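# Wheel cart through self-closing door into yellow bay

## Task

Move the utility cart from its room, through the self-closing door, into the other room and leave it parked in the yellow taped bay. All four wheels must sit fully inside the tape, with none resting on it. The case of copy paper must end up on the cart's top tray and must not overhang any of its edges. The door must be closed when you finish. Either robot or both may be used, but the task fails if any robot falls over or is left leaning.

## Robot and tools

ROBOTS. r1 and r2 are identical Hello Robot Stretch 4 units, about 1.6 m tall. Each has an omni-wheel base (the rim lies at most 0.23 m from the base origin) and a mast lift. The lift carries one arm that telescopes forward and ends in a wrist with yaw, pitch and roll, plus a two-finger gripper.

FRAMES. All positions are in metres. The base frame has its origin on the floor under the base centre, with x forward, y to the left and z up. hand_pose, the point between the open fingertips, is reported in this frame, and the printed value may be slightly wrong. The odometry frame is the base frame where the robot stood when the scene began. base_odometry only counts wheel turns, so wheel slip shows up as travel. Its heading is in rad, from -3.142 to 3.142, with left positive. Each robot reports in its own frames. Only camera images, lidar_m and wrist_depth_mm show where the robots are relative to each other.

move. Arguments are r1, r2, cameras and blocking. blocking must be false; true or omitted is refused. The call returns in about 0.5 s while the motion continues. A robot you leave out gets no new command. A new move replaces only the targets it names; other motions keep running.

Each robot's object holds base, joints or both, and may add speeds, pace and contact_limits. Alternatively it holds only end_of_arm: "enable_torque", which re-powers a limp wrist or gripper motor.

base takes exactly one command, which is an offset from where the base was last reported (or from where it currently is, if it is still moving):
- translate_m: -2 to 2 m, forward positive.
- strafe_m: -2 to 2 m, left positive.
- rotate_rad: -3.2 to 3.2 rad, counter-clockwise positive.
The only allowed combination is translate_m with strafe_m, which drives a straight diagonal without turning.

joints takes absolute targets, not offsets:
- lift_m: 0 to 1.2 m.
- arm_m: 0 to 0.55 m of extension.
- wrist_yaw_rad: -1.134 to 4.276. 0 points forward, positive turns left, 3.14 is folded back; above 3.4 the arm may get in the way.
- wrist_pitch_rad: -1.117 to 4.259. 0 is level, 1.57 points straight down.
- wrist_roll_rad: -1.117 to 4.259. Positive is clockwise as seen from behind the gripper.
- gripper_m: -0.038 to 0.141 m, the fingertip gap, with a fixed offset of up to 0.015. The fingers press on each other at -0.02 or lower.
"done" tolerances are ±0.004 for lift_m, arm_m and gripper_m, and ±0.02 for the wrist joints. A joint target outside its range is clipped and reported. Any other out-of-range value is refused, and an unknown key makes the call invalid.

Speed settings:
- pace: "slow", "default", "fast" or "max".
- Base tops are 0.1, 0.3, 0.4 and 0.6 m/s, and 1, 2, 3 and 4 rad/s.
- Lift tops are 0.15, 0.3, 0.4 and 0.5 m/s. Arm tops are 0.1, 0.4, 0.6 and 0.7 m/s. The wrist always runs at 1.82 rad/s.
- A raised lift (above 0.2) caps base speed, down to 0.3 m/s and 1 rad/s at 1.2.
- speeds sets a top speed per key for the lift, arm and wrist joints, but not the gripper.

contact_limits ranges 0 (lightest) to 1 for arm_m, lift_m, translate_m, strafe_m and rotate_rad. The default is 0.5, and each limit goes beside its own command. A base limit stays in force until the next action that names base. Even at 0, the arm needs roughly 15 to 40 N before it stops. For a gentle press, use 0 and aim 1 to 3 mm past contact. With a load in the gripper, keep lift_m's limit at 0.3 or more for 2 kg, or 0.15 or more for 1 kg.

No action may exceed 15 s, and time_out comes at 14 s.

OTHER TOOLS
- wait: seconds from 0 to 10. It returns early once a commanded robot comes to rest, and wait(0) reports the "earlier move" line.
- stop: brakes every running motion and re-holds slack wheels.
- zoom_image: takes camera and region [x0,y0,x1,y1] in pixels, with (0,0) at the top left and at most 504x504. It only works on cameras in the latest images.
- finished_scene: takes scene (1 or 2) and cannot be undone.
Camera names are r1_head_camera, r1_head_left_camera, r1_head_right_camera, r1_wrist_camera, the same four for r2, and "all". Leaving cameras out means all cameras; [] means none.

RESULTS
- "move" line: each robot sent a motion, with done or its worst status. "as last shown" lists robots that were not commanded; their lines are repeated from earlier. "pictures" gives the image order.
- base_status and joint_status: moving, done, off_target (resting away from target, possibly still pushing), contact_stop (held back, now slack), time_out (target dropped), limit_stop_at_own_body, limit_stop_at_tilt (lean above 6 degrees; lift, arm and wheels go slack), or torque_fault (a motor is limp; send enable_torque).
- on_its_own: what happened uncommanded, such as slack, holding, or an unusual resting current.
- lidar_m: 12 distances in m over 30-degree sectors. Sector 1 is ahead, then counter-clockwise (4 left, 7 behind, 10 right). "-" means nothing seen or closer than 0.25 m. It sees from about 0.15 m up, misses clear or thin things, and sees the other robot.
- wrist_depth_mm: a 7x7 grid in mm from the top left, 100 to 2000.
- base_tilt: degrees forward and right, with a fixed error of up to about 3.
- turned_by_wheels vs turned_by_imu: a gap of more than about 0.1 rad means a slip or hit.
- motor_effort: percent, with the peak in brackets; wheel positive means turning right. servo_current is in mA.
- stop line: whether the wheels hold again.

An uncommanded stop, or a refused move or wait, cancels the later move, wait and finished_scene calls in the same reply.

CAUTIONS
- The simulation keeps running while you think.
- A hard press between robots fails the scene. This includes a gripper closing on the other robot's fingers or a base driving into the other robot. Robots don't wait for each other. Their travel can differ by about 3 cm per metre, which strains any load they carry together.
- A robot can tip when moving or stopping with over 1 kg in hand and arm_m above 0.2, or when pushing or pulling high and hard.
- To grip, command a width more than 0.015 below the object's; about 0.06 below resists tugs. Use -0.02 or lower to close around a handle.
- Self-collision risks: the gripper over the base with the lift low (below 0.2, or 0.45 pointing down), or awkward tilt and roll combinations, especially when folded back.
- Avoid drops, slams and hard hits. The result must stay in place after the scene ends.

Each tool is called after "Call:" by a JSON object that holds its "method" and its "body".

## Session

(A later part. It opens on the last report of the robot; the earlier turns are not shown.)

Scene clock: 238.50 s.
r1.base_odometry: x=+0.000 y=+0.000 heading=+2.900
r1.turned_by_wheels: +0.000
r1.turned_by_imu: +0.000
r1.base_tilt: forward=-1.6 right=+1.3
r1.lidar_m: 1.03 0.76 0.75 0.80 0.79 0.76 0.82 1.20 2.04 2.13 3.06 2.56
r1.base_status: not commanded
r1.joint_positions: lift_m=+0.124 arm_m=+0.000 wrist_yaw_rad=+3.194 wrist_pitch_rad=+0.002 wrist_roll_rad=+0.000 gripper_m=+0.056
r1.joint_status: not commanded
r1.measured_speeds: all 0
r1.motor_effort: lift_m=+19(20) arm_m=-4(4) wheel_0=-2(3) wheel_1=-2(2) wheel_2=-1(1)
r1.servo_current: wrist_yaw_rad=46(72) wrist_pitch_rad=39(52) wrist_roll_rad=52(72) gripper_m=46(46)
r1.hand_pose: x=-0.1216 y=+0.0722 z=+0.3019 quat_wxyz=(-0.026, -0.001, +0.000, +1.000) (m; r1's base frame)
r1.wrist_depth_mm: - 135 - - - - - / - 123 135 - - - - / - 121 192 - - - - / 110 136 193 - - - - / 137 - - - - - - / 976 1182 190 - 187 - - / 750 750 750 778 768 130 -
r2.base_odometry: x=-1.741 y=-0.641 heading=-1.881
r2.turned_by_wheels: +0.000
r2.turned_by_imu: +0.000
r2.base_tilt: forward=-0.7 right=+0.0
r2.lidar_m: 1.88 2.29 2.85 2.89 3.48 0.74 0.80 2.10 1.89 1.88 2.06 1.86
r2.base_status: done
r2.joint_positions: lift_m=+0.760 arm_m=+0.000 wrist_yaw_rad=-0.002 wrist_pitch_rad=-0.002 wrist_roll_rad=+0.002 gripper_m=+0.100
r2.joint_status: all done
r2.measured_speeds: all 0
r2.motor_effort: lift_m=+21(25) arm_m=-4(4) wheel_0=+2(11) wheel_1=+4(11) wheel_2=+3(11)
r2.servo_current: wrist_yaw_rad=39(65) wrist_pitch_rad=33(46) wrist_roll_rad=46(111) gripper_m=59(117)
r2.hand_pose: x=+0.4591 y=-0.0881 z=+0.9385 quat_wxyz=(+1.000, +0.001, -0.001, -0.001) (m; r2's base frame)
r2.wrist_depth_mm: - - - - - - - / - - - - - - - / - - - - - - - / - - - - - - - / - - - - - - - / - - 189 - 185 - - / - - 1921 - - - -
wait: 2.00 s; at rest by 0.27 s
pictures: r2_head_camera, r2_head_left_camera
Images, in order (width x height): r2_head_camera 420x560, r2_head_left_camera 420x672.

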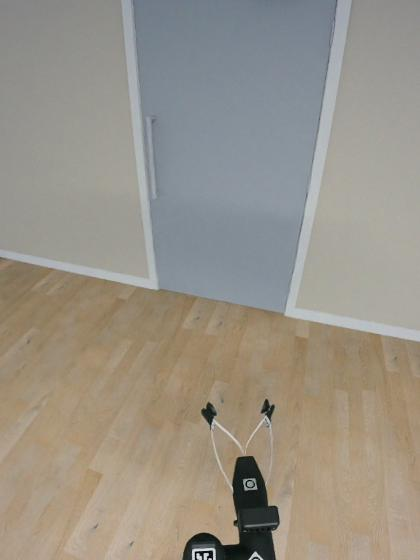

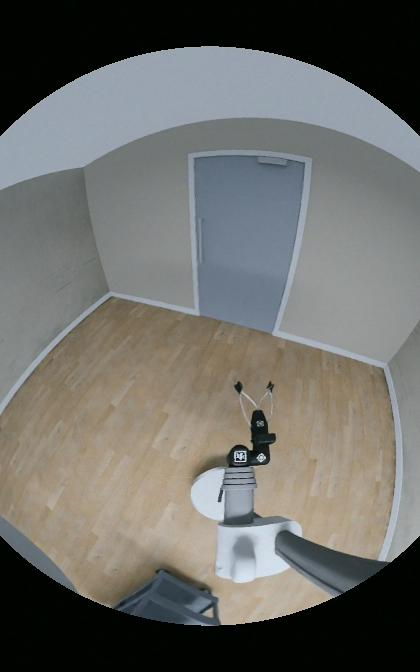

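Call:
{"method": "move", "body": {"blocking": false, "r2": {"base":{"rotate_rad":-0.32}}, "cameras": []}}

Call:
{"method": "wait", "body": {"seconds": 3, "cameras": []}}

Call:
{"method": "move", "body": {"blocking": false, "r2": {"base":{"translate_m":0.95,"strafe_m":0.96}}, "cameras": []}}

Call:
{"method": "wait", "body": {"seconds": 7, "cameras": ["r2_head_camera","r2_wrist_camera"]}}

Scene clock: 251.63 s.
move: r2 moving
r1: as last shown
r1.lidar_m: 1.05 0.77 0.74 0.81 0.80 0.78 0.82 1.19 2.04 2.15 3.07 2.53
r1.motor_effort: lift_m=+20(20) arm_m=-4(4) wheel_0=-2(3) wheel_1=-2(2) wheel_2=-1(1)
r1.servo_current: wrist_yaw_rad=52(59) wrist_pitch_rad=39(46) wrist_roll_rad=46(65) gripper_m=46(46)
r1.wrist_depth_mm: - 135 - - - - - / - 123 135 - - - - / - 121 191 - - - - / 111 136 194 - - - - / 137 - - - - - - / 991 1205 190 - 187 - - / 768 759 741 778 778 131 -
r2.base_odometry: x=-1.741 y=-0.641 heading=-2.113
r2.turned_by_wheels: -0.232
r2.turned_by_imu: -0.226
r2.base_tilt: forward=-0.7 right=+0.0
r2.lidar_m: 1.84 2.02 2.94 2.86 3.08 4.00 0.75 0.91 1.93 1.88 2.02 1.89
r2.base_status: rotate_rad moving
r2.joint_positions: lift_m=+0.760 arm_m=+0.000 wrist_yaw_rad=-0.002 wrist_pitch_rad=-0.002 wrist_roll_rad=+0.002 gripper_m=+0.100
r2.joint_status: not commanded
r2.measured_speeds: translate_m=+0.000 strafe_m=+0.000 rotate_rad=-0.624 lift_m=+0.000 arm_m=+0.000 wrist_yaw_rad=+0.000 wrist_pitch_rad=+0.000 wrist_roll_rad=+0.000
r2.motor_effort: lift_m=+21(21) arm_m=-4(4) wheel_0=+3(10) wheel_1=+4(9) wheel_2=+4(11)
r2.servo_current: wrist_yaw_rad=52(59) wrist_pitch_rad=39(46) wrist_roll_rad=46(59) gripper_m=46(59)
r2.hand_pose: x=+0.4591 y=-0.0881 z=+0.9385 quat_wxyz=(+1.000, +0.001, -0.001, -0.001) (m; r2's base frame)
r2.wrist_depth_mm: - - - - - - - / - - - - - - - / - - - - - - - / - 1708 - - - - - / - - - - - - - / - - 189 - 185 - - / - - - - - - -
pictures: none
No camera images: "cameras" was empty.

Scene clock: 252.23 s.
earlier move: r2 done
r1.base_odometry: x=+0.000 y=+0.000 heading=+2.900
r1.turned_by_wheels: +0.000
r1.turned_by_imu: +0.000
r1.base_tilt: forward=-1.6 right=+1.3
r1.lidar_m: 1.02 0.78 0.75 0.80 0.78 0.76 0.82 1.20 2.04 2.17 3.06 2.56
r1.base_status: not commanded
r1.joint_positions: lift_m=+0.124 arm_m=+0.000 wrist_yaw_rad=+3.194 wrist_pitch_rad=+0.002 wrist_roll_rad=+0.000 gripper_m=+0.056
r1.joint_status: not commanded
r1.measured_speeds: all 0
r1.motor_effort: lift_m=+20(20) arm_m=-4(4) wheel_0=-3(3) wheel_1=-2(2) wheel_2=-1(1)
r1.servo_current: wrist_yaw_rad=46(65) wrist_pitch_rad=39(52) wrist_roll_rad=39(65) gripper_m=39(46)
r1.hand_pose: x=-0.1216 y=+0.0722 z=+0.3019 quat_wxyz=(-0.026, -0.001, +0.000, +1.000) (m; r1's base frame)
r1.wrist_depth_mm: - 135 - - - - - / - 123 135 - - - - / - 121 192 - - - - / 111 136 195 - - - - / 137 - - - - - - / 991 1205 190 - 187 - - / 750 759 759 798 768 131 -
r2.base_odometry: x=-1.741 y=-0.641 heading=-2.200
r2.turned_by_wheels: -0.087
r2.turned_by_imu: -0.085
r2.base_tilt: forward=-0.7 right=+0.1
r2.lidar_m: 1.86 1.96 2.73 2.87 3.02 4.06 0.76 0.86 1.91 1.86 1.98 1.93
r2.base_status: done
r2.joint_positions: lift_m=+0.760 arm_m=+0.000 wrist_yaw_rad=-0.002 wrist_pitch_rad=-0.002 wrist_roll_rad=+0.002 gripper_m=+0.100
r2.joint_status: not commanded
r2.measured_speeds: all 0
r2.motor_effort: lift_m=+21(21) arm_m=-4(4) wheel_0=+2(10) wheel_1=+0(9) wheel_2=+3(11)
r2.servo_current: wrist_yaw_rad=39(65) wrist_pitch_rad=46(46) wrist_roll_rad=52(72) gripper_m=52(59)
r2.hand_pose: x=+0.4591 y=-0.0881 z=+0.9385 quat_wxyz=(+1.000, +0.001, -0.001, -0.001) (m; r2's base frame)
r2.wrist_depth_mm: - - - - - - - / - - - - - - - / - - - - - - - / - - - - - - - / - - - - - - - / - - 187 - 185 - - / - - - - - - -
wait: 0.60 of 3 s (r2 has come to rest)
pictures: none
No camera images: "cameras" was empty.

Scene clock: 252.73 s.
move: r2 moving
r1: as last shown
r1.lidar_m: 1.03 0.78 0.74 0.81 0.80 0.76 0.81 1.19 2.04 2.14 3.07 2.55
r1.motor_effort: lift_m=+19(20) arm_m=-4(4) wheel_0=-2(3) wheel_1=-2(2) wheel_2=-1(1)
r1.servo_current: wrist_yaw_rad=39(59) wrist_pitch_rad=33(46) wrist_roll_rad=46(52) gripper_m=39(46)
r1.wrist_depth_mm: - 135 - - - - - / - 124 135 - - - - / - 121 191 - - - - / 110 136 194 - - - - / 137 - - - - - - / 1025 1205 190 - 188 - - / 759 750 750 798 778 130 -
r2.base_odometry: x=-1.736 y=-0.673 heading=-2.201
r2.turned_by_wheels: +0.000
r2.turned_by_imu: +0.000
r2.base_tilt: forward=-0.7 right=+0.1
r2.lidar_m: 1.83 1.91 2.70 2.84 2.98 4.13 0.77 0.89 1.98 1.89 1.99 1.90
r2.base_status: translate_m moving; strafe_m moving
r2.joint_positions: lift_m=+0.760 arm_m=+0.000 wrist_yaw_rad=-0.002 wrist_pitch_rad=-0.002 wrist_roll_rad=+0.002 gripper_m=+0.100
r2.joint_status: not commanded
r2.measured_speeds: translate_m=+0.088 strafe_m=+0.089 rotate_rad=+0.002 lift_m=+0.000 arm_m=+0.000 wrist_yaw_rad=+0.000 wrist_pitch_rad=+0.000 wrist_roll_rad=+0.000
r2.motor_effort: lift_m=+21(21) arm_m=-4(4) wheel_0=-4(8) wheel_1=+10(12) wheel_2=-11(11)
r2.servo_current: wrist_yaw_rad=52(65) wrist_pitch_rad=39(46) wrist_roll_rad=52(59) gripper_m=59(59)
r2.hand_pose: x=+0.4591 y=-0.0881 z=+0.9385 quat_wxyz=(+1.000, +0.001, -0.001, -0.001) (m; r2's base frame)
r2.wrist_depth_mm: - - - - - - - / - - - - - - - / - 1618 - - - - - / - - - - - - - / - - - - - - - / - - 187 - 185 - - / - 153 - - - - -
pictures: none
No camera images: "cameras" was empty.

Scene clock: 258.20 s.
earlier move: r2 done
r1.base_odometry: x=+0.000 y=+0.000 heading=+2.900
r1.turned_by_wheels: +0.000
r1.turned_by_imu: +0.000
r1.base_tilt: forward=-1.6 right=+1.3
r1.lidar_m: 1.05 0.76 0.75 0.81 0.79 0.77 0.83 1.20 2.04 2.17 3.09 2.53
r1.base_status: not commanded
r1.joint_positions: lift_m=+0.124 arm_m=+0.000 wrist_yaw_rad=+3.194 wrist_pitch_rad=+0.002 wrist_roll_rad=+0.000 gripper_m=+0.056
r1.joint_status: not commanded
r1.measured_speeds: all 0
r1.motor_effort: lift_m=+19(20) arm_m=-4(4) wheel_0=-2(3) wheel_1=-2(2) wheel_2=-1(1)
r1.servo_current: wrist_yaw_rad=52(72) wrist_pitch_rad=39(52) wrist_roll_rad=59(65) gripper_m=39(52)
r1.hand_pose: x=-0.1216 y=+0.0722 z=+0.3019 quat_wxyz=(-0.026, -0.001, +0.000, +1.000) (m; r1's base frame)
r1.wrist_depth_mm: - 135 - - - - - / - 123 135 - - - - / - 121 191 - - - - / 110 136 194 - - - - / 137 - - - - - - / 991 1205 190 - 188 - - / 750 750 759 798 778 131 -
r2.base_odometry: x=-1.524 y=-1.974 heading=-2.201
r2.turned_by_wheels: +0.000
r2.turned_by_imu: +0.003
r2.base_tilt: forward=-0.7 right=+0.0
r2.lidar_m: 0.84 1.01 1.40 1.86 2.00 2.77 - 1.92 2.96 2.85 1.33 0.98
r2.base_status: done
r2.joint_positions: lift_m=+0.760 arm_m=+0.000 wrist_yaw_rad=-0.002 wrist_pitch_rad=-0.002 wrist_roll_rad=+0.002 gripper_m=+0.100
r2.joint_status: not commanded
r2.measured_speeds: all 0
r2.motor_effort: lift_m=+21(21) arm_m=-3(4) wheel_0=-4(11) wheel_1=+1(12) wheel_2=-3(13)
r2.servo_current: wrist_yaw_rad=46(65) wrist_pitch_rad=39(52) wrist_roll_rad=46(65) gripper_m=46(59)
r2.hand_pose: x=+0.4591 y=-0.0881 z=+0.9385 quat_wxyz=(+1.000, +0.001, -0.001, -0.001) (m; r2's base frame)
r2.wrist_depth_mm: - - - 640 - - - / - - - 640 - - - / - - - 647 - - - / - - - 634 - - - / - - - 654 - - - / - - 187 - 185 - - / - - - - - - -
wait: 5.47 of 7 s (r2 has come to rest)
pictures: r2_head_camera, r2_wrist_camera
Images, in order (width x height): r2_head_camera 420x560, r2_wrist_camera 616x392.

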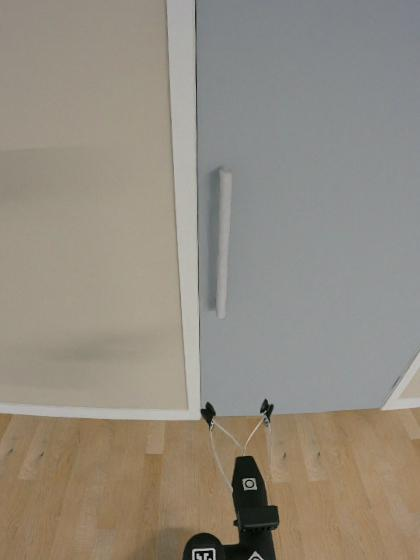

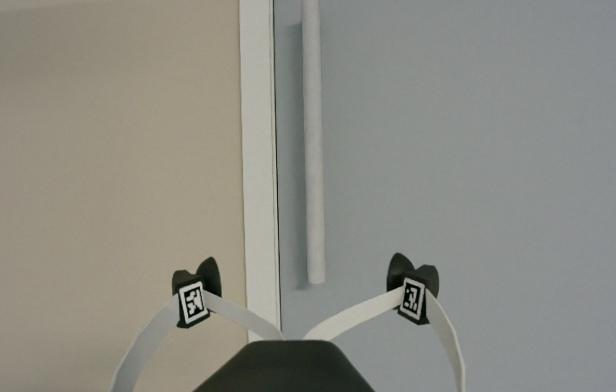

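Call:
{"method": "move", "body": {"blocking": false, "r2": {"base":{"rotate_rad":0.04},"pace":"slow"}, "cameras": []}}

Call:
{"method": "wait", "body": {"seconds": 3, "cameras": []}}

Call:
{"method": "move", "body": {"blocking": false, "r2": {"base":{"translate_m":0.33,"strafe_m":-0.03}}, "cameras": []}}

Call:
{"method": "wait", "body": {"seconds": 7, "cameras": ["r2_wrist_camera"]}}

Scene clock: 267.93 s.
move: r2 moving
r1: as last shown
r1.base_tilt: forward=-1.6 right=+1.2
r1.lidar_m: 1.07 0.76 0.72 0.79 0.80 0.76 0.82 1.21 2.01 2.14 3.06 2.51
r1.motor_effort: lift_m=+19(20) arm_m=-4(4) wheel_0=-3(3) wheel_1=-2(2) wheel_2=-1(1)
r1.servo_current: wrist_yaw_rad=52(59) wrist_pitch_rad=39(46) wrist_roll_rad=65(65) gripper_m=39(46)
r1.wrist_depth_mm: - 135 - - - - - / - 124 135 - - - - / - 121 191 - - - - / 110 135 194 - - - - / 137 - - - - - - / 1008 1205 190 - 187 - - / 759 750 750 798 778 130 -
r2.base_odometry: x=-1.524 y=-1.974 heading=-2.162
r2.turned_by_wheels: +0.039
r2.turned_by_imu: +0.038
r2.base_tilt: forward=-0.7 right=+0.0
r2.lidar_m: 0.89 1.01 1.48 1.87 2.01 2.90 2.36 1.92 2.93 2.85 1.27 0.99
r2.base_status: rotate_rad moving
r2.joint_positions: lift_m=+0.760 arm_m=+0.000 wrist_yaw_rad=-0.002 wrist_pitch_rad=-0.002 wrist_roll_rad=+0.002 gripper_m=+0.100
r2.joint_status: not commanded
r2.measured_speeds: all 0
r2.motor_effort: lift_m=+21(21) arm_m=-4(4) wheel_0=-4(6) wheel_1=-5(5) wheel_2=-6(7)
r2.servo_current: wrist_yaw_rad=46(59) wrist_pitch_rad=39(46) wrist_roll_rad=46(52) gripper_m=52(59)
r2.hand_pose: x=+0.4591 y=-0.0881 z=+0.9385 quat_wxyz=(+1.000, +0.001, -0.001, -0.001) (m; r2's base frame)
r2.wrist_depth_mm: - - - - - - - / - - - - - - - / - - - 707 - - - / - - - 715 - - - / - - - 723 - - - / - - 187 162 185 - - / - - - - - - -
pictures: none
No camera images: "cameras" was empty.

Scene clock: 268.13 s.
earlier move: r2 done
r1.base_odometry: x=+0.000 y=+0.000 heading=+2.900
r1.turned_by_wheels: +0.000
r1.turned_by_imu: +0.000
r1.base_tilt: forward=-1.6 right=+1.3
r1.lidar_m: 1.05 0.76 0.76 0.79 0.79 0.75 0.83 1.22 2.02 2.16 3.07 2.52
r1.base_status: not commanded
r1.joint_positions: lift_m=+0.124 arm_m=+0.000 wrist_yaw_rad=+3.194 wrist_pitch_rad=+0.002 wrist_roll_rad=+0.000 gripper_m=+0.056
r1.joint_status: not commanded
r1.measured_speeds: all 0
r1.motor_effort: lift_m=+20(20) arm_m=-4(4) wheel_0=-3(3) wheel_1=-2(2) wheel_2=-1(1)
r1.servo_current: wrist_yaw_rad=39(65) wrist_pitch_rad=39(46) wrist_roll_rad=33(65) gripper_m=46(46)
r1.hand_pose: x=-0.1216 y=+0.0722 z=+0.3019 quat_wxyz=(-0.026, -0.001, +0.000, +1.000) (m; r1's base frame)
r1.wrist_depth_mm: - 135 - - - - - / - 123 135 - - - - / - 121 191 - - - - / 110 135 194 - - - - / 137 - - - - - - / 1008 1205 190 - 188 - - / 750 759 759 788 788 131 -
r2.base_odometry: x=-1.524 y=-1.974 heading=-2.162
r2.turned_by_wheels: +0.000
r2.turned_by_imu: +0.000
r2.base_tilt: forward=-0.7 right=+0.1
r2.lidar_m: 0.86 1.02 1.45 1.87 2.03 2.89 2.39 1.93 2.95 2.85 1.29 0.97
r2.base_status: done
r2.joint_positions: lift_m=+0.760 arm_m=+0.000 wrist_yaw_rad=-0.002 wrist_pitch_rad=-0.002 wrist_roll_rad=+0.002 gripper_m=+0.100
r2.joint_status: not commanded
r2.measured_speeds: all 0
r2.motor_effort: lift_m=+21(21) arm_m=-3(4) wheel_0=-3(6) wheel_1=-4(5) wheel_2=-6(7)
r2.servo_current: wrist_yaw_rad=52(59) wrist_pitch_rad=39(46) wrist_roll_rad=46(52) gripper_m=52(59)
r2.hand_pose: x=+0.4591 y=-0.0881 z=+0.9385 quat_wxyz=(+1.000, +0.001, -0.001, -0.001) (m; r2's base frame)
r2.wrist_depth_mm: - - - - - - - / - - - - - - - / - - - 707 - - - / - - - 723 - - - / - - - 723 - - - / - - 187 162 185 - - / - - - - - - -
wait: 0.20 of 3 s (r2 has come to rest)
pictures: none
No camera images: "cameras" was empty.

Scene clock: 268.63 s.
move: r2 moving
r1: as last shown
r1.lidar_m: 1.05 0.77 0.74 0.78 0.80 0.75 0.84 1.18 2.04 2.15 3.07 2.54
r1.motor_effort: lift_m=+19(20) arm_m=-4(4) wheel_0=-3(3) wheel_1=-2(2) wheel_2=-1(1)
r1.servo_current: wrist_yaw_rad=46(59) wrist_pitch_rad=39(46) wrist_roll_rad=39(52) gripper_m=46(46)
r1.wrist_depth_mm: - 135 - - - - - / - 123 135 - - - - / - 121 192 - - - - / 110 135 195 - - - - / 137 - - - - - - / 1008 1205 191 - 187 - - / 750 750 759 798 768 131 -
r2.base_odometry: x=-1.544 y=-1.999 heading=-2.161
r2.turned_by_wheels: +0.000
r2.turned_by_imu: +0.000
r2.base_tilt: forward=-0.7 right=+0.1
r2.lidar_m: 0.85 0.96 1.40 1.87 2.01 2.91 2.37 1.93 2.92 2.87 1.25 0.94
r2.base_status: translate_m moving; strafe_m moving
r2.joint_positions: lift_m=+0.760 arm_m=+0.000 wrist_yaw_rad=-0.002 wrist_pitch_rad=-0.002 wrist_roll_rad=+0.002 gripper_m=+0.100
r2.joint_status: not commanded
r2.measured_speeds: translate_m=+0.122 strafe_m=-0.011 rotate_rad=-0.003 lift_m=+0.000 arm_m=+0.000 wrist_yaw_rad=+0.000 wrist_pitch_rad=+0.000 wrist_roll_rad=+0.000
r2.motor_effort: lift_m=+21(21) arm_m=-4(4) wheel_0=+11(11) wheel_1=+6(7) wheel_2=-11(13)
r2.servo_current: wrist_yaw_rad=52(65) wrist_pitch_rad=46(46) wrist_roll_rad=39(59) gripper_m=52(59)
r2.hand_pose: x=+0.4591 y=-0.0881 z=+0.9385 quat_wxyz=(+1.000, +0.001, -0.001, -0.001) (m; r2's base frame)
r2.wrist_depth_mm: - - - 597 - - - / - - - - - - - / - - - - - - - / - - - - - - - / - - - - - - - / - - 187 699 185 - - / - - - - - - -
pictures: none
No camera images: "cameras" was empty.

Scene clock: 270.73 s.
earlier move: r2 done
r1.base_odometry: x=+0.000 y=+0.000 heading=+2.900
r1.turned_by_wheels: +0.000
r1.turned_by_imu: +0.000
r1.base_tilt: forward=-1.6 right=+1.3
r1.lidar_m: 1.03 0.79 0.74 0.80 0.79 0.76 0.83 1.18 2.04 2.17 3.08 2.55
r1.base_status: not commanded
r1.joint_positions: lift_m=+0.124 arm_m=+0.000 wrist_yaw_rad=+3.194 wrist_pitch_rad=+0.002 wrist_roll_rad=+0.000 gripper_m=+0.056
r1.joint_status: not commanded
r1.measured_speeds: all 0
r1.motor_effort: lift_m=+19(20) arm_m=-3(4) wheel_0=-2(3) wheel_1=-2(2) wheel_2=-1(1)
r1.servo_current: wrist_yaw_rad=39(78) wrist_pitch_rad=39(52) wrist_roll_rad=39(65) gripper_m=46(46)
r1.hand_pose: x=-0.1216 y=+0.0722 z=+0.3019 quat_wxyz=(-0.026, -0.001, +0.000, +1.000) (m; r1's base frame)
r1.wrist_depth_mm: - 135 - - - - - / - 123 135 - - - - / - 121 191 - - - - / 110 135 195 - - - - / 137 - - - - - - / 991 1205 190 - 188 - - / 750 750 759 798 778 130 -
r2.base_odometry: x=-1.733 y=-2.231 heading=-2.162
r2.turned_by_wheels: +0.000
r2.turned_by_imu: +0.001
r2.base_tilt: forward=-0.7 right=+0.1
r2.lidar_m: 0.55 0.66 0.95 1.88 2.02 2.92 2.51 2.17 2.94 1.99 0.82 0.65
r2.base_status: done
r2.joint_positions: lift_m=+0.760 arm_m=+0.000 wrist_yaw_rad=-0.002 wrist_pitch_rad=-0.002 wrist_roll_rad=+0.002 gripper_m=+0.100
r2.joint_status: not commanded
r2.measured_speeds: all 0
r2.motor_effort: lift_m=+21(21) arm_m=-3(4) wheel_0=+2(11) wheel_1=+2(7) wheel_2=-4(14)
r2.servo_current: wrist_yaw_rad=52(65) wrist_pitch_rad=46(46) wrist_roll_rad=52(59) gripper_m=59(59)
r2.hand_pose: x=+0.4591 y=-0.0881 z=+0.9385 quat_wxyz=(+1.000, +0.001, -0.001, -0.001) (m; r2's base frame)
r2.wrist_depth_mm: 410 402 382 377 373 364 357 / 413 404 384 382 377 366 359 / 418 407 389 384 379 368 362 / 421 413 387 387 382 373 366 / 424 413 389 387 382 373 366 / 427 415 198 314 196 373 368 / 430 418 394 - 384 377 373
wait: 2.10 of 7 s (r2 has come to rest)
pictures: r2_wrist_camera
Images, in order (width x height): r2_wrist_camera 616x392.

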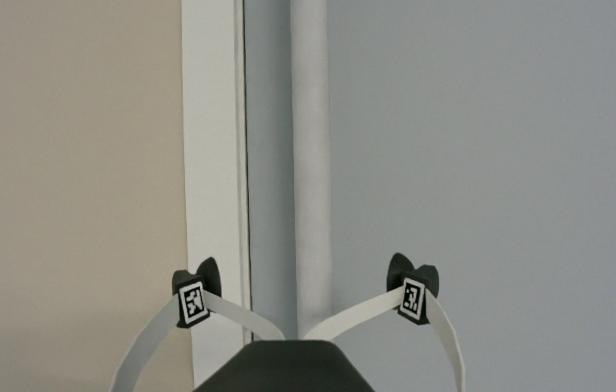

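Call:
{"method": "move", "body": {"blocking": false, "r2": {"base":{"rotate_rad":-0.085},"pace":"slow"}, "cameras": []}}

Call:
{"method": "wait", "body": {"seconds": 3, "cameras": []}}

Call:
{"method": "move", "body": {"blocking": false, "r2": {"base":{"translate_m":0.05,"strafe_m":0.045},"pace":"slow"}, "cameras": []}}

Call:
{"method": "wait", "body": {"seconds": 7, "cameras": ["r2_wrist_camera"]}}

Scene clock: 279.03 s.
move: r2 moving
r1: as last shown
r1.lidar_m: 1.03 0.76 0.74 0.81 0.80 0.76 0.84 1.20 2.02 2.15 3.05 2.54
r1.motor_effort: lift_m=+20(20) arm_m=-4(4) wheel_0=-3(3) wheel_1=-2(2) wheel_2=-1(1)
r1.servo_current: wrist_yaw_rad=39(59) wrist_pitch_rad=46(46) wrist_roll_rad=39(59) gripper_m=46(46)
r1.wrist_depth_mm: - 135 - - - - - / - 124 135 - - - - / - 121 192 - - - - / 111 135 194 - - - - / 137 - - - - - - / 1008 1205 190 - 187 - - / 759 759 750 778 778 131 -
r2.base_odometry: x=-1.733 y=-2.231 heading=-2.242
r2.turned_by_wheels: -0.081
r2.turned_by_imu: -0.078
r2.base_tilt: forward=-0.7 right=+0.0
r2.lidar_m: 0.55 0.62 0.89 1.87 1.97 2.63 - 2.20 2.96 2.56 0.93 0.64
r2.base_status: rotate_rad moving
r2.joint_positions: lift_m=+0.760 arm_m=+0.000 wrist_yaw_rad=-0.002 wrist_pitch_rad=-0.002 wrist_roll_rad=+0.002 gripper_m=+0.100
r2.joint_status: not commanded
r2.measured_speeds: translate_m=+0.000 strafe_m=+0.000 rotate_rad=-0.096 lift_m=+0.000 arm_m=+0.000 wrist_yaw_rad=+0.000 wrist_pitch_rad=+0.000 wrist_roll_rad=+0.000
r2.motor_effort: lift_m=+21(21) arm_m=-4(4) wheel_0=+2(7) wheel_1=+3(7) wheel_2=+4(9)
r2.servo_current: wrist_yaw_rad=46(59) wrist_pitch_rad=46(46) wrist_roll_rad=46(65) gripper_m=52(59)
r2.hand_pose: x=+0.4591 y=-0.0881 z=+0.9385 quat_wxyz=(+1.000, +0.001, -0.001, -0.001) (m; r2's base frame)
r2.wrist_depth_mm: 392 392 392 387 387 387 384 / 397 394 392 392 389 387 387 / 397 397 392 394 392 389 387 / 399 397 397 394 394 394 392 / 402 402 387 397 397 392 389 / 404 402 198 402 195 397 394 / 407 407 392 - 402 397 397
pictures: none
No camera images: "cameras" was empty.

Scene clock: 279.40 s.
earlier move: r2 done
r1.base_odometry: x=+0.000 y=+0.000 heading=+2.900
r1.turned_by_wheels: +0.000
r1.turned_by_imu: +0.000
r1.base_tilt: forward=-1.6 right=+1.2
r1.lidar_m: 1.01 0.78 0.75 0.80 0.80 0.75 0.83 1.20 2.02 2.13 3.06 2.54
r1.base_status: not commanded
r1.joint_positions: lift_m=+0.124 arm_m=+0.000 wrist_yaw_rad=+3.194 wrist_pitch_rad=+0.002 wrist_roll_rad=+0.000 gripper_m=+0.056
r1.joint_status: not commanded
r1.measured_speeds: all 0
r1.motor_effort: lift_m=+19(20) arm_m=-4(4) wheel_0=-2(3) wheel_1=-2(2) wheel_2=-1(1)
r1.servo_current: wrist_yaw_rad=52(59) wrist_pitch_rad=46(46) wrist_roll_rad=52(59) gripper_m=39(46)
r1.hand_pose: x=-0.1216 y=+0.0722 z=+0.3019 quat_wxyz=(-0.026, -0.001, +0.000, +1.000) (m; r1's base frame)
r1.wrist_depth_mm: - 135 - - - - - / - 123 135 - - - - / - 121 191 - - - - / 110 136 194 - - - - / 137 - - - - - - / 1008 1182 190 - 187 - - / 741 741 759 788 788 131 -
r2.base_odometry: x=-1.733 y=-2.231 heading=-2.246
r2.turned_by_wheels: -0.003
r2.turned_by_imu: -0.003
r2.base_tilt: forward=-0.7 right=+0.0
r2.lidar_m: 0.54 0.65 0.87 1.90 1.97 2.64 - 2.21 2.96 2.59 0.88 0.65
r2.base_status: done
r2.joint_positions: lift_m=+0.760 arm_m=+0.000 wrist_yaw_rad=-0.002 wrist_pitch_rad=-0.002 wrist_roll_rad=+0.002 gripper_m=+0.100
r2.joint_status: not commanded
r2.measured_speeds: all 0
r2.motor_effort: lift_m=+21(21) arm_m=-4(4) wheel_0=+4(7) wheel_1=+3(7) wheel_2=+5(9)
r2.servo_current: wrist_yaw_rad=52(59) wrist_pitch_rad=46(46) wrist_roll_rad=39(65) gripper_m=52(59)
r2.hand_pose: x=+0.4591 y=-0.0881 z=+0.9385 quat_wxyz=(+1.000, +0.001, -0.001, -0.001) (m; r2's base frame)
r2.wrist_depth_mm: 392 382 392 389 392 387 384 / 394 382 394 392 392 389 389 / 397 387 394 394 394 392 389 / 399 399 394 397 394 394 392 / 402 399 387 397 397 394 397 / 402 402 197 402 195 397 397 / 407 402 397 - 399 399 397
wait: 0.37 of 3 s (r2 has come to rest)
pictures: none
No camera images: "cameras" was empty.

Scene clock: 279.90 s.
move: r2 moving
r1: as last shown
r1.base_tilt: forward=-1.6 right=+1.3
r1.lidar_m: 1.04 0.78 0.74 0.82 0.79 0.75 0.81 1.22 2.03 2.15 3.08 2.56
r1.motor_effort: lift_m=+20(20) arm_m=-4(4) wheel_0=-2(3) wheel_1=-2(2) wheel_2=-1(1)
r1.servo_current: wrist_yaw_rad=33(59) wrist_pitch_rad=39(46) wrist_roll_rad=46(65) gripper_m=39(46)
r1.wrist_depth_mm: - 135 - - - - - / - 123 135 - - - - / - 121 192 - - - - / 110 136 193 - - - - / 137 - - - - - - / 991 1205 190 - 187 - - / 750 750 741 778 788 130 -
r2.base_odometry: x=-1.732 y=-2.244 heading=-2.246
r2.turned_by_wheels: +0.000
r2.turned_by_imu: +0.000
r2.base_tilt: forward=-0.6 right=+0.1
r2.lidar_m: 0.52 0.64 0.89 1.87 1.95 2.66 - 2.20 3.00 2.58 0.92 0.61
r2.base_status: translate_m moving; strafe_m moving
r2.joint_positions: lift_m=+0.760 arm_m=+0.000 wrist_yaw_rad=-0.002 wrist_pitch_rad=-0.002 wrist_roll_rad=+0.002 gripper_m=+0.100
r2.joint_status: not commanded
r2.measured_speeds: translate_m=+0.038 strafe_m=+0.035 rotate_rad=-0.003 lift_m=+0.000 arm_m=+0.000 wrist_yaw_rad=+0.000 wrist_pitch_rad=+0.000 wrist_roll_rad=+0.000
r2.motor_effort: lift_m=+21(21) arm_m=-4(4) wheel_0=-7(7) wheel_1=+8(9) wheel_2=-7(9)
r2.servo_current: wrist_yaw_rad=52(52) wrist_pitch_rad=39(52) wrist_roll_rad=39(52) gripper_m=52(59)
r2.hand_pose: x=+0.4591 y=-0.0881 z=+0.9385 quat_wxyz=(+1.000, +0.001, -0.001, -0.001) (m; r2's base frame)
r2.wrist_depth_mm: 384 384 382 382 382 379 377 / 384 384 387 382 382 382 379 / 389 387 387 387 382 382 382 / 392 389 389 387 387 387 382 / 392 392 389 387 389 387 384 / 399 392 197 392 195 389 389 / 399 397 394 - 394 389 392
pictures: none
No camera images: "cameras" was empty.

Scene clock: 281.27 s.
earlier move: r2 done
r1.base_odometry: x=+0.000 y=+0.000 heading=+2.900
r1.turned_by_wheels: +0.000
r1.turned_by_imu: +0.000
r1.base_tilt: forward=-1.6 right=+1.3
r1.lidar_m: 1.04 0.77 0.75 0.82 0.80 0.77 0.83 1.20 2.03 2.14 3.09 2.54
r1.base_status: not commanded
r1.joint_positions: lift_m=+0.124 arm_m=+0.000 wrist_yaw_rad=+3.194 wrist_pitch_rad=+0.002 wrist_roll_rad=+0.000 gripper_m=+0.056
r1.joint_status: not commanded
r1.measured_speeds: all 0
r1.motor_effort: lift_m=+19(20) arm_m=-4(4) wheel_0=-3(3) wheel_1=-2(2) wheel_2=-1(1)
r1.servo_current: wrist_yaw_rad=52(59) wrist_pitch_rad=39(52) wrist_roll_rad=46(65) gripper_m=39(46)
r1.hand_pose: x=-0.1216 y=+0.0722 z=+0.3019 quat_wxyz=(-0.026, -0.001, +0.000, +1.000) (m; r1's base frame)
r1.wrist_depth_mm: - 135 - - - - - / - 123 135 - - - - / - 121 191 - - - - / 110 135 193 - - - - / 137 - - - - - - / 1008 1205 190 - 187 - - / 759 768 750 788 778 131 -
r2.base_odometry: x=-1.729 y=-2.298 heading=-2.246
r2.turned_by_wheels: +0.000
r2.turned_by_imu: +0.000
r2.base_tilt: forward=-0.7 right=+0.0
r2.lidar_m: 0.47 0.58 0.81 1.85 1.92 2.59 - 2.27 3.03 2.41 0.84 0.60
r2.base_status: done
r2.joint_positions: lift_m=+0.760 arm_m=+0.000 wrist_yaw_rad=-0.002 wrist_pitch_rad=-0.002 wrist_roll_rad=+0.002 gripper_m=+0.100
r2.joint_status: not commanded
r2.measured_speeds: all 0
r2.motor_effort: lift_m=+21(21) arm_m=-3(4) wheel_0=-4(9) wheel_1=+3(10) wheel_2=-6(9)
r2.servo_current: wrist_yaw_rad=39(59) wrist_pitch_rad=39(52) wrist_roll_rad=39(59) gripper_m=52(59)
r2.hand_pose: x=+0.4591 y=-0.0881 z=+0.9385 quat_wxyz=(+1.000, +0.001, -0.001, -0.001) (m; r2's base frame)
r2.wrist_depth_mm: 343 342 338 268 340 338 336 / 345 342 343 270 342 340 338 / 347 345 345 274 343 342 340 / 349 347 347 343 345 345 343 / 349 349 347 349 345 345 345 / 353 351 197 270 196 347 347 / 355 353 338 - 351 351 349
wait: 1.37 of 7 s (r2 has come to rest)
pictures: r2_wrist_camera
Images, in order (width x height): r2_wrist_camera 616x392.

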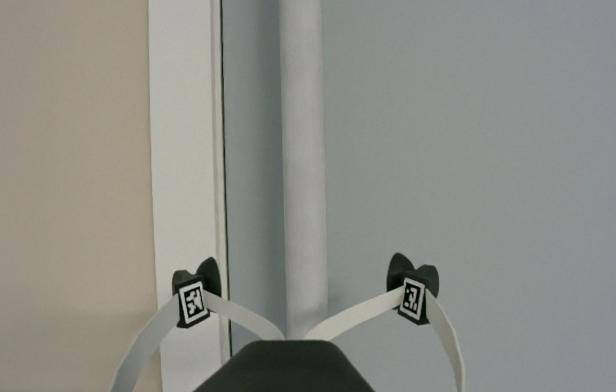

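Call:
{"method": "move", "body": {"blocking": false, "r2": {"base":{"translate_m":0.105},"pace":"slow","contact_limits":{"translate_m":0.2}}, "cameras": []}}

Call:
{"method": "wait", "body": {"seconds": 7, "cameras": ["r2_wrist_camera"]}}

Call:
{"method": "move", "body": {"blocking": false, "r2": {"joints":{"gripper_m":-0.025}}, "cameras": []}}

Call:
{"method": "wait", "body": {"seconds": 4, "cameras": ["r2_wrist_camera","r2_head_camera"]}}

Scene clock: 286.67 s.
move: r2 moving
r1: as last shown
r1.base_tilt: forward=-1.6 right=+1.2
r1.lidar_m: 1.06 0.76 0.74 0.80 0.80 0.76 0.82 1.19 2.04 2.14 3.04 2.54
r1.servo_current: wrist_yaw_rad=39(65) wrist_pitch_rad=39(46) wrist_roll_rad=46(59) gripper_m=39(46)
r1.wrist_depth_mm: - 134 - - - - - / - 123 135 - - - - / - 121 191 - - - - / 110 136 194 - - - - / 136 - - - - - - / 1025 1205 190 - 189 - - / 759 759 750 798 788 130 -
r2.base_odometry: x=-1.737 y=-2.308 heading=-2.246
r2.turned_by_wheels: +0.000
r2.turned_by_imu: +0.001
r2.base_tilt: forward=-0.7 right=+0.1
r2.lidar_m: 0.49 0.56 0.82 1.85 1.94 2.57 - 2.30 3.02 2.35 0.82 0.59
r2.base_status: translate_m moving
r2.joint_positions: lift_m=+0.760 arm_m=+0.000 wrist_yaw_rad=-0.002 wrist_pitch_rad=-0.002 wrist_roll_rad=+0.002 gripper_m=+0.100
r2.joint_status: not commanded
r2.measured_speeds: translate_m=+0.048 strafe_m=+0.000 rotate_rad=+0.000 lift_m=+0.000 arm_m=+0.000 wrist_yaw_rad=+0.000 wrist_pitch_rad=+0.000 wrist_roll_rad=+0.000
r2.motor_effort: lift_m=+21(21) arm_m=-4(4) wheel_0=+6(9) wheel_1=+6(6) wheel_2=-9(11)
r2.servo_current: wrist_yaw_rad=46(59) wrist_pitch_rad=46(46) wrist_roll_rad=46(52) gripper_m=52(59)
r2.contact_limits: translate_m 0.2
r2.hand_pose: x=+0.4591 y=-0.0881 z=+0.9385 quat_wxyz=(+1.000, +0.001, -0.001, -0.001) (m; r2's base frame)
r2.wrist_depth_mm: 334 332 332 259 329 329 324 / 334 332 334 258 330 329 329 / 336 334 334 262 332 330 329 / 338 336 336 265 336 334 332 / 340 340 338 338 336 336 334 / 343 342 197 258 196 340 336 / 343 342 330 - 340 338 340
pictures: none
No camera images: "cameras" was empty.

Scene clock: 288.50 s.
earlier move: r2 done
r1.base_odometry: x=+0.000 y=+0.000 heading=+2.900
r1.turned_by_wheels: +0.000
r1.turned_by_imu: +0.000
r1.base_tilt: forward=-1.6 right=+1.3
r1.lidar_m: 1.03 0.75 0.74 0.80 0.79 0.76 0.81 1.22 2.03 2.14 3.07 2.55
r1.base_status: not commanded
r1.joint_positions: lift_m=+0.124 arm_m=+0.000 wrist_yaw_rad=+3.194 wrist_pitch_rad=+0.002 wrist_roll_rad=+0.000 gripper_m=+0.056
r1.joint_status: not commanded
r1.measured_speeds: all 0
r1.motor_effort: lift_m=+19(20) arm_m=-4(4) wheel_0=-3(3) wheel_1=-2(2) wheel_2=-1(1)
r1.servo_current: wrist_yaw_rad=33(78) wrist_pitch_rad=46(46) wrist_roll_rad=46(65) gripper_m=39(46)
r1.hand_pose: x=-0.1216 y=+0.0722 z=+0.3019 quat_wxyz=(-0.026, -0.001, +0.000, +1.000) (m; r1's base frame)
r1.wrist_depth_mm: - 135 - - - - - / - 123 135 - - - - / - 121 191 - - - - / 110 136 194 - - - - / 137 - - - - - - / 991 1229 190 - 187 - - / 750 750 750 809 778 131 -
r2.base_odometry: x=-1.795 y=-2.380 heading=-2.246
r2.turned_by_wheels: +0.000
r2.turned_by_imu: +0.000
r2.base_tilt: forward=-0.7 right=+0.1
r2.lidar_m: 0.38 0.49 0.67 1.71 1.90 2.63 - 2.37 3.04 1.95 0.70 0.49
r2.base_status: done
r2.joint_positions: lift_m=+0.760 arm_m=+0.000 wrist_yaw_rad=-0.002 wrist_pitch_rad=-0.002 wrist_roll_rad=+0.002 gripper_m=+0.100
r2.joint_status: not commanded
r2.measured_speeds: all 0
r2.motor_effort: lift_m=+21(21) arm_m=+2(4) wheel_0=+6(11) wheel_1=+6(8) wheel_2=-12(12)
r2.servo_current: wrist_yaw_rad=59(65) wrist_pitch_rad=39(52) wrist_roll_rad=39(59) gripper_m=52(59)
r2.contact_limits: translate_m 0.2
r2.hand_pose: x=+0.4591 y=-0.0881 z=+0.9385 quat_wxyz=(+1.000, +0.001, -0.001, -0.001) (m; r2's base frame)
r2.wrist_depth_mm: 241 228 240 161 239 238 239 / 241 229 241 162 241 240 240 / 243 229 243 163 241 242 241 / 245 231 244 164 243 242 241 / 246 232 246 165 244 243 244 / 247 233 246 165 196 244 245 / 250 235 248 - 246 247 246
wait: 1.83 of 7 s (r2 has come to rest)
pictures: r2_wrist_camera
Images, in order (width x height): r2_wrist_camera 616x392.

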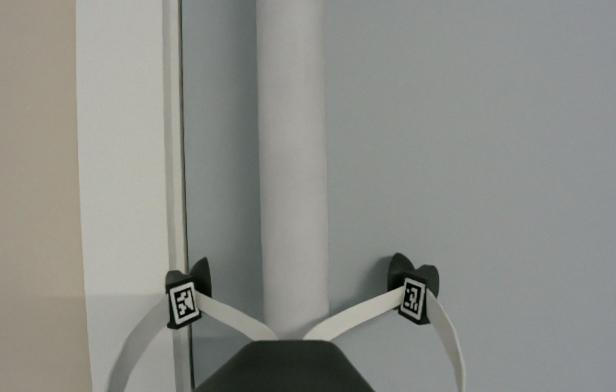

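Scene clock: 289.00 s.
move: r2 moving
r1: as last shown
r1.lidar_m: 1.03 0.76 0.75 0.80 0.80 0.77 0.83 1.17 2.05 2.17 3.05 2.57
r1.motor_effort: lift_m=+20(20) arm_m=-4(4) wheel_0=-2(3) wheel_1=-2(2) wheel_2=-1(1)
r1.servo_current: wrist_yaw_rad=26(59) wrist_pitch_rad=39(46) wrist_roll_rad=65(65) gripper_m=39(52)
r1.wrist_depth_mm: - 135 - - - - - / - 123 135 - - - - / - 121 191 - - - - / 111 135 194 - - - - / 137 - - - - - - / 1008 1182 190 - 187 - - / 750 768 750 788 788 130 -
r2.base_odometry: x=-1.795 y=-2.380 heading=-2.246
r2.turned_by_wheels: +0.000
r2.turned_by_imu: +0.000
r2.base_tilt: forward=-0.7 right=+0.1
r2.lidar_m: 0.36 0.48 0.66 1.75 1.93 2.62 - 2.37 3.03 1.98 0.69 0.45
r2.base_status: not commanded
r2.joint_positions: lift_m=+0.760 arm_m=+0.000 wrist_yaw_rad=-0.002 wrist_pitch_rad=-0.002 wrist_roll_rad=+0.002 gripper_m=+0.084
r2.joint_status: gripper_m moving
r2.measured_speeds: all 0
r2.motor_effort: lift_m=+21(21) arm_m=+3(4) wheel_0=+6(6) wheel_1=+6(6) wheel_2=-12(12)
r2.servo_current: wrist_yaw_rad=59(59) wrist_pitch_rad=39(46) wrist_roll_rad=52(52) gripper_m=156(156)
r2.contact_limits: translate_m 0.2
r2.hand_pose: x=+0.4591 y=-0.0881 z=+0.9385 quat_wxyz=(+1.000, +0.001, -0.001, -0.001) (m; r2's base frame)
r2.wrist_depth_mm: 240 228 240 161 239 238 237 / 242 229 242 162 240 239 239 / 243 229 243 163 241 241 240 / 244 230 244 165 244 242 242 / 247 232 245 164 243 244 243 / 248 233 248 164 193 245 246 / 249 235 247 - 247 246 246
pictures: none
No camera images: "cameras" was empty.

Scene clock: 290.47 s.
earlier move: r2 done
r1.base_odometry: x=+0.000 y=+0.000 heading=+2.900
r1.turned_by_wheels: +0.000
r1.turned_by_imu: +0.000
r1.base_tilt: forward=-1.6 right=+1.2
r1.lidar_m: 1.03 0.77 0.74 0.78 0.79 0.76 0.81 1.20 2.04 2.16 3.05 2.52
r1.base_status: not commanded
r1.joint_positions: lift_m=+0.124 arm_m=+0.000 wrist_yaw_rad=+3.194 wrist_pitch_rad=+0.002 wrist_roll_rad=+0.000 gripper_m=+0.056
r1.joint_status: not commanded
r1.measured_speeds: all 0
r1.motor_effort: lift_m=+19(20) arm_m=-4(4) wheel_0=-2(3) wheel_1=-2(2) wheel_2=-1(1)
r1.servo_current: wrist_yaw_rad=39(65) wrist_pitch_rad=39(52) wrist_roll_rad=52(65) gripper_m=46(52)
r1.hand_pose: x=-0.1216 y=+0.0722 z=+0.3019 quat_wxyz=(-0.026, -0.001, +0.000, +1.000) (m; r1's base frame)
r1.wrist_depth_mm: - 135 - - - - - / - 123 135 - - - - / - 121 192 - - - - / 111 135 194 - - - - / 137 - - - - - - / 1008 1205 190 - 187 - - / 741 750 750 798 788 131 -
r2.base_odometry: x=-1.795 y=-2.380 heading=-2.246
r2.turned_by_wheels: +0.000
r2.turned_by_imu: +0.000
r2.base_tilt: forward=-0.7 right=+0.0
r2.lidar_m: 0.36 0.47 0.68 1.73 1.93 2.61 - 2.40 3.04 1.93 0.69 0.49
r2.base_status: not commanded
r2.joint_positions: lift_m=+0.760 arm_m=+0.000 wrist_yaw_rad=-0.002 wrist_pitch_rad=-0.002 wrist_roll_rad=+0.002 gripper_m=-0.024
r2.joint_status: all done
r2.measured_speeds: all 0
r2.motor_effort: lift_m=+21(21) arm_m=+4(4) wheel_0=+3(6) wheel_1=+4(7) wheel_2=-5(12)
r2.servo_current: wrist_yaw_rad=52(65) wrist_pitch_rad=39(46) wrist_roll_rad=52(59) gripper_m=104(267)
r2.contact_limits: translate_m 0.2
r2.hand_pose: x=+0.4591 y=-0.0881 z=+0.9385 quat_wxyz=(+1.000, +0.001, -0.001, -0.001) (m; r2's base frame)
r2.wrist_depth_mm: 240 225 238 158 236 236 235 / 241 228 241 160 237 236 236 / 244 229 242 160 239 238 237 / 245 229 242 163 240 240 238 / 246 231 244 163 242 240 240 / 248 232 187 163 181 242 241 / 248 234 247 - 245 242 243
wait: 1.47 of 4 s (r2 has come to rest)
pictures: r2_head_camera, r2_wrist_camera
Images, in order (width x height): r2_head_camera 420x560, r2_wrist_camera 616x392.

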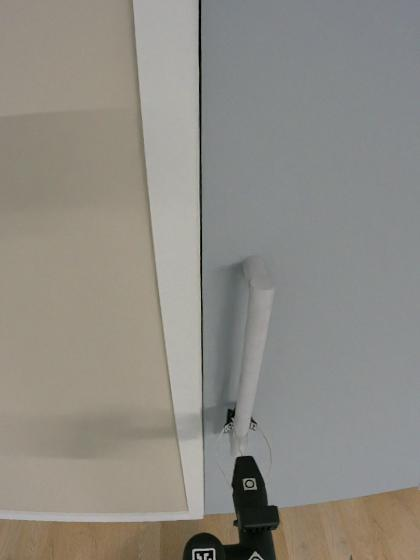

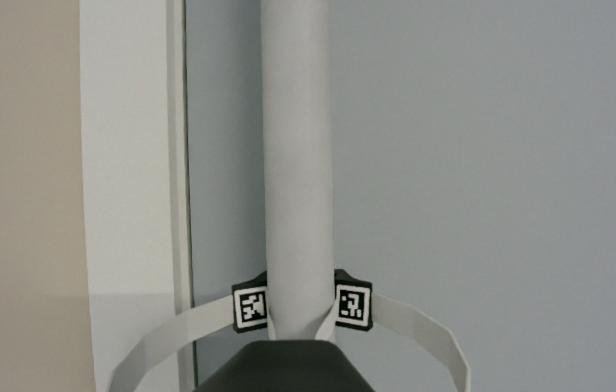

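Call:
{"method": "move", "body": {"blocking": false, "r1": {"base":{"translate_m":1.0,"strafe_m":-1.2},"joints":{"lift_m":0.648}}, "r2": {"base":{"translate_m":-0.25,"strafe_m":-0.10},"joints":{"wrist_yaw_rad":0.236},"speeds":{"wrist_yaw_rad":0.1},"pace":"slow","contact_limits":{"translate_m":0.8}}, "cameras": []}}

Call:
{"method": "wait", "body": {"seconds": 4, "cameras": ["r2_head_camera","r2_wrist_camera"]}}

Call:
{"method": "wait", "body": {"seconds": 4, "cameras": ["r1_head_camera"]}}

Scene clock: 309.77 s.
move: r1 moving; r2 moving
r1.base_odometry: x=-0.014 y=+0.029 heading=+2.899
r1.turned_by_wheels: +0.000
r1.turned_by_imu: +0.000
r1.base_tilt: forward=-1.6 right=+1.3
r1.lidar_m: 1.05 0.77 0.75 0.80 0.81 0.79 0.85 1.22 2.04 2.15 3.06 2.59
r1.base_status: translate_m moving; strafe_m moving
r1.joint_positions: lift_m=+0.162 arm_m=+0.000 wrist_yaw_rad=+3.194 wrist_pitch_rad=+0.002 wrist_roll_rad=+0.000 gripper_m=+0.056
r1.joint_status: lift_m moving
r1.measured_speeds: translate_m=+0.079 strafe_m=-0.095 rotate_rad=+0.004 lift_m=+0.146 arm_m=+0.000 wrist_yaw_rad=+0.000 wrist_pitch_rad=+0.000 wrist_roll_rad=+0.000
r1.motor_effort: lift_m=+28(28) arm_m=-4(4) wheel_0=+9(10) wheel_1=-5(7) wheel_2=-8(8)
r1.servo_current: wrist_yaw_rad=52(59) wrist_pitch_rad=46(52) wrist_roll_rad=52(59) gripper_m=39(52)
r1.hand_pose: x=-0.1216 y=+0.0722 z=+0.3395 quat_wxyz=(-0.026, -0.001, +0.000, +1.000) (m; r1's base frame)
r1.wrist_depth_mm: - 135 - - - - - / - 124 135 - - - - / - 121 192 - - - - / 110 136 195 - - - - / 137 - - - - - - / 1098 1336 190 - 188 - - / 831 831 831 866 798 - -
r2.base_odometry: x=-1.792 y=-2.368 heading=-2.246
r2.turned_by_wheels: +0.000
r2.turned_by_imu: -0.001
r2.base_tilt: forward=-0.6 right=+0.1
r2.lidar_m: 0.42 0.49 0.67 1.75 1.94 2.58 - 2.39 3.01 2.00 0.69 0.51
r2.base_status: translate_m moving; strafe_m moving
r2.joint_positions: lift_m=+0.760 arm_m=+0.000 wrist_yaw_rad=+0.042 wrist_pitch_rad=-0.002 wrist_roll_rad=+0.002 gripper_m=-0.024
r2.joint_status: wrist_yaw_rad moving
r2.measured_speeds: translate_m=-0.045 strafe_m=-0.021 rotate_rad=+0.007 lift_m=+0.000 arm_m=+0.000 wrist_yaw_rad=+0.115 wrist_pitch_rad=+0.002 wrist_roll_rad=+0.000
r2.motor_effort: lift_m=+21(21) arm_m=-4(4) wheel_0=-15(15) wheel_1=-10(10) wheel_2=+15(15)
r2.servo_current: wrist_yaw_rad=59(78) wrist_pitch_rad=39(46) wrist_roll_rad=46(52) gripper_m=104(104)
r2.contact_limits: translate_m 0.8
r2.hand_pose: x=+0.4628 y=-0.0753 z=+0.9384 quat_wxyz=(+1.000, +0.001, -0.001, +0.021) (m; r2's base frame)
r2.wrist_depth_mm: 254 237 245 164 238 236 233 / 254 237 246 166 240 236 235 / 255 237 249 167 242 238 236 / 257 240 250 166 244 239 236 / 259 241 252 167 244 241 237 / 260 242 186 168 182 242 239 / 262 244 253 - 246 242 241
pictures: none
No camera images: "cameras" was empty.

Scene clock: 313.17 s.
earlier move: r1 moving; r2 done
r1.base_odometry: x=-0.434 y=+0.894 heading=+2.899
r1.turned_by_wheels: +0.000
r1.turned_by_imu: -0.003
r1.base_tilt: forward=-1.6 right=+1.3
r1.lidar_m: 1.56 1.21 1.04 1.13 1.58 1.70 1.81 1.80 1.75 1.86 2.59 2.97
r1.base_status: translate_m moving; strafe_m moving
r1.joint_positions: lift_m=+0.648 arm_m=+0.000 wrist_yaw_rad=+3.194 wrist_pitch_rad=+0.002 wrist_roll_rad=+0.000 gripper_m=+0.056
r1.joint_status: all done
r1.measured_speeds: translate_m=+0.192 strafe_m=-0.231 rotate_rad=-0.004 lift_m=+0.000 arm_m=+0.000 wrist_yaw_rad=+0.000 wrist_pitch_rad=+0.000 wrist_roll_rad=+0.000
r1.motor_effort: lift_m=+24(28) arm_m=-4(4) wheel_0=+6(11) wheel_1=-4(7) wheel_2=-4(8)
r1.servo_current: wrist_yaw_rad=39(72) wrist_pitch_rad=39(52) wrist_roll_rad=59(59) gripper_m=39(52)
r1.hand_pose: x=-0.1216 y=+0.0722 z=+0.8252 quat_wxyz=(-0.026, -0.001, +0.000, +1.000) (m; r1's base frame)
r1.wrist_depth_mm: - 135 - - - - - / - 123 145 - - - - / - 121 190 - - - - / 110 136 206 - - - - / 137 - - - - - - / 216 - 194 - 187 - - / - 163 1808 153 - - -
r2.base_odometry: x=-1.717 y=-2.123 heading=-2.246
r2.turned_by_wheels: +0.000
r2.turned_by_imu: -0.001
r2.base_tilt: forward=-0.6 right=+0.1
r2.lidar_m: 0.42 0.74 1.00 1.94 2.01 2.75 - 2.10 2.95 2.79 0.96 0.52
r2.base_status: done
r2.joint_positions: lift_m=+0.760 arm_m=+0.000 wrist_yaw_rad=+0.233 wrist_pitch_rad=-0.002 wrist_roll_rad=+0.002 gripper_m=-0.024
r2.joint_status: all done
r2.measured_speeds: all 0
r2.motor_effort: lift_m=+21(21) arm_m=-5(5) wheel_0=-10(16) wheel_1=-9(13) wheel_2=+14(18)
r2.servo_current: wrist_yaw_rad=46(104) wrist_pitch_rad=39(46) wrist_roll_rad=52(59) gripper_m=104(104)
r2.contact_limits: translate_m 0.8
r2.hand_pose: x=+0.4718 y=-0.0184 z=+0.9384 quat_wxyz=(+0.993, +0.001, -0.001, +0.116) (m; r2's base frame)
r2.wrist_depth_mm: - - 242 163 242 241 241 / - - 244 166 244 243 244 / - - 245 167 245 246 244 / - - 246 166 246 247 247 / - - 248 167 248 247 248 / - - 183 168 181 248 248 / - - 251 - 248 249 249
wait: 3.40 of 4 s (r2 has come to rest)
pictures: r2_head_camera, r2_wrist_camera
Images, in order (width x height): r2_head_camera 420x560, r2_wrist_camera 616x392.

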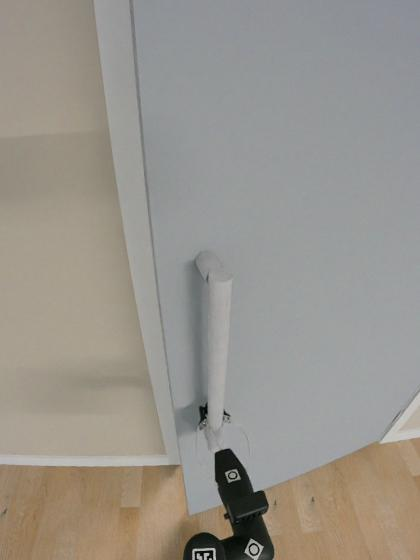

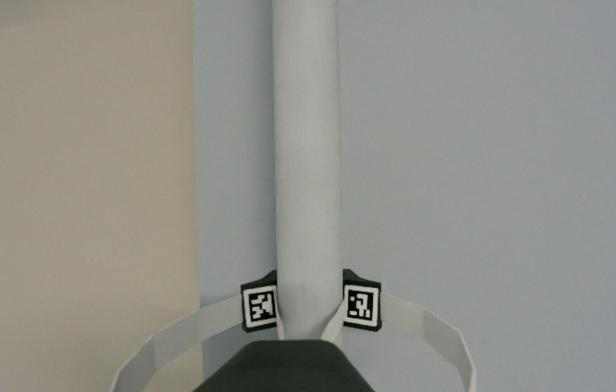

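Scene clock: 315.93 s.
earlier move: r1 done
r1.base_odometry: x=-0.683 y=+1.405 heading=+2.899
r1.turned_by_wheels: +0.000
r1.turned_by_imu: -0.002
r1.base_tilt: forward=-1.6 right=+1.3
r1.lidar_m: 1.70 1.37 1.32 1.29 1.86 2.25 2.18 1.62 1.56 1.64 2.34 2.42
r1.base_status: done
r1.joint_positions: lift_m=+0.648 arm_m=+0.000 wrist_yaw_rad=+3.194 wrist_pitch_rad=+0.002 wrist_roll_rad=+0.000 gripper_m=+0.056
r1.joint_status: all done
r1.measured_speeds: all 0
r1.motor_effort: lift_m=+24(28) arm_m=-4(4) wheel_0=+0(11) wheel_1=-2(7) wheel_2=-1(8)
r1.servo_current: wrist_yaw_rad=52(72) wrist_pitch_rad=46(52) wrist_roll_rad=39(65) gripper_m=46(52)
r1.hand_pose: x=-0.1216 y=+0.0722 z=+0.8252 quat_wxyz=(-0.026, -0.001, +0.000, +1.000) (m; r1's base frame)
r1.wrist_depth_mm: - 135 - - - - - / - 123 145 - - - - / - 121 191 - - - - / 110 136 205 - - - - / 137 - - - - - - / 216 - 194 - 187 - - / - 151 1863 153 1921 1808 1863
r2.base_odometry: x=-1.717 y=-2.123 heading=-2.246
r2.turned_by_wheels: +0.000
r2.turned_by_imu: +0.000
r2.base_tilt: forward=-0.6 right=+0.1
r2.lidar_m: 0.40 0.74 1.00 1.93 2.02 2.73 - 2.14 2.94 2.80 0.94 0.52
r2.base_status: done
r2.joint_positions: lift_m=+0.760 arm_m=+0.000 wrist_yaw_rad=+0.233 wrist_pitch_rad=-0.002 wrist_roll_rad=+0.002 gripper_m=-0.024
r2.joint_status: all done
r2.measured_speeds: all 0
r2.motor_effort: lift_m=+21(21) arm_m=-5(5) wheel_0=-10(16) wheel_1=-9(13) wheel_2=+14(18)
r2.servo_current: wrist_yaw_rad=46(104) wrist_pitch_rad=46(46) wrist_roll_rad=52(65) gripper_m=98(111)
r2.contact_limits: translate_m 0.8
r2.hand_pose: x=+0.4718 y=-0.0184 z=+0.9384 quat_wxyz=(+0.993, +0.001, -0.001, +0.116) (m; r2's base frame)
r2.wrist_depth_mm: - - 241 162 242 242 242 / - - 242 166 243 243 242 / - - 245 167 245 244 244 / - - 246 166 246 246 246 / - - 248 167 247 247 246 / - - 183 168 181 247 249 / - - 250 - 249 250 250
wait: 2.77 of 4 s (r1 has come to rest)
pictures: r1_head_camera
Images, in order (width x height): r1_head_camera 420x560.

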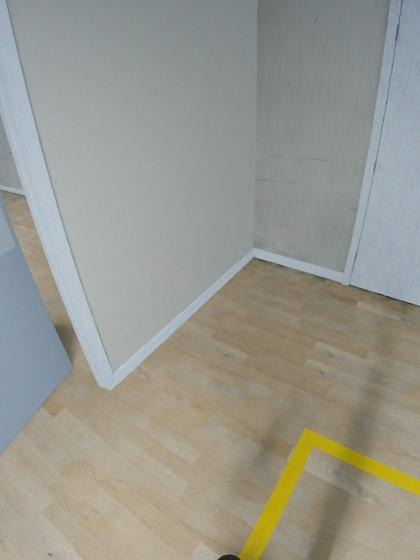

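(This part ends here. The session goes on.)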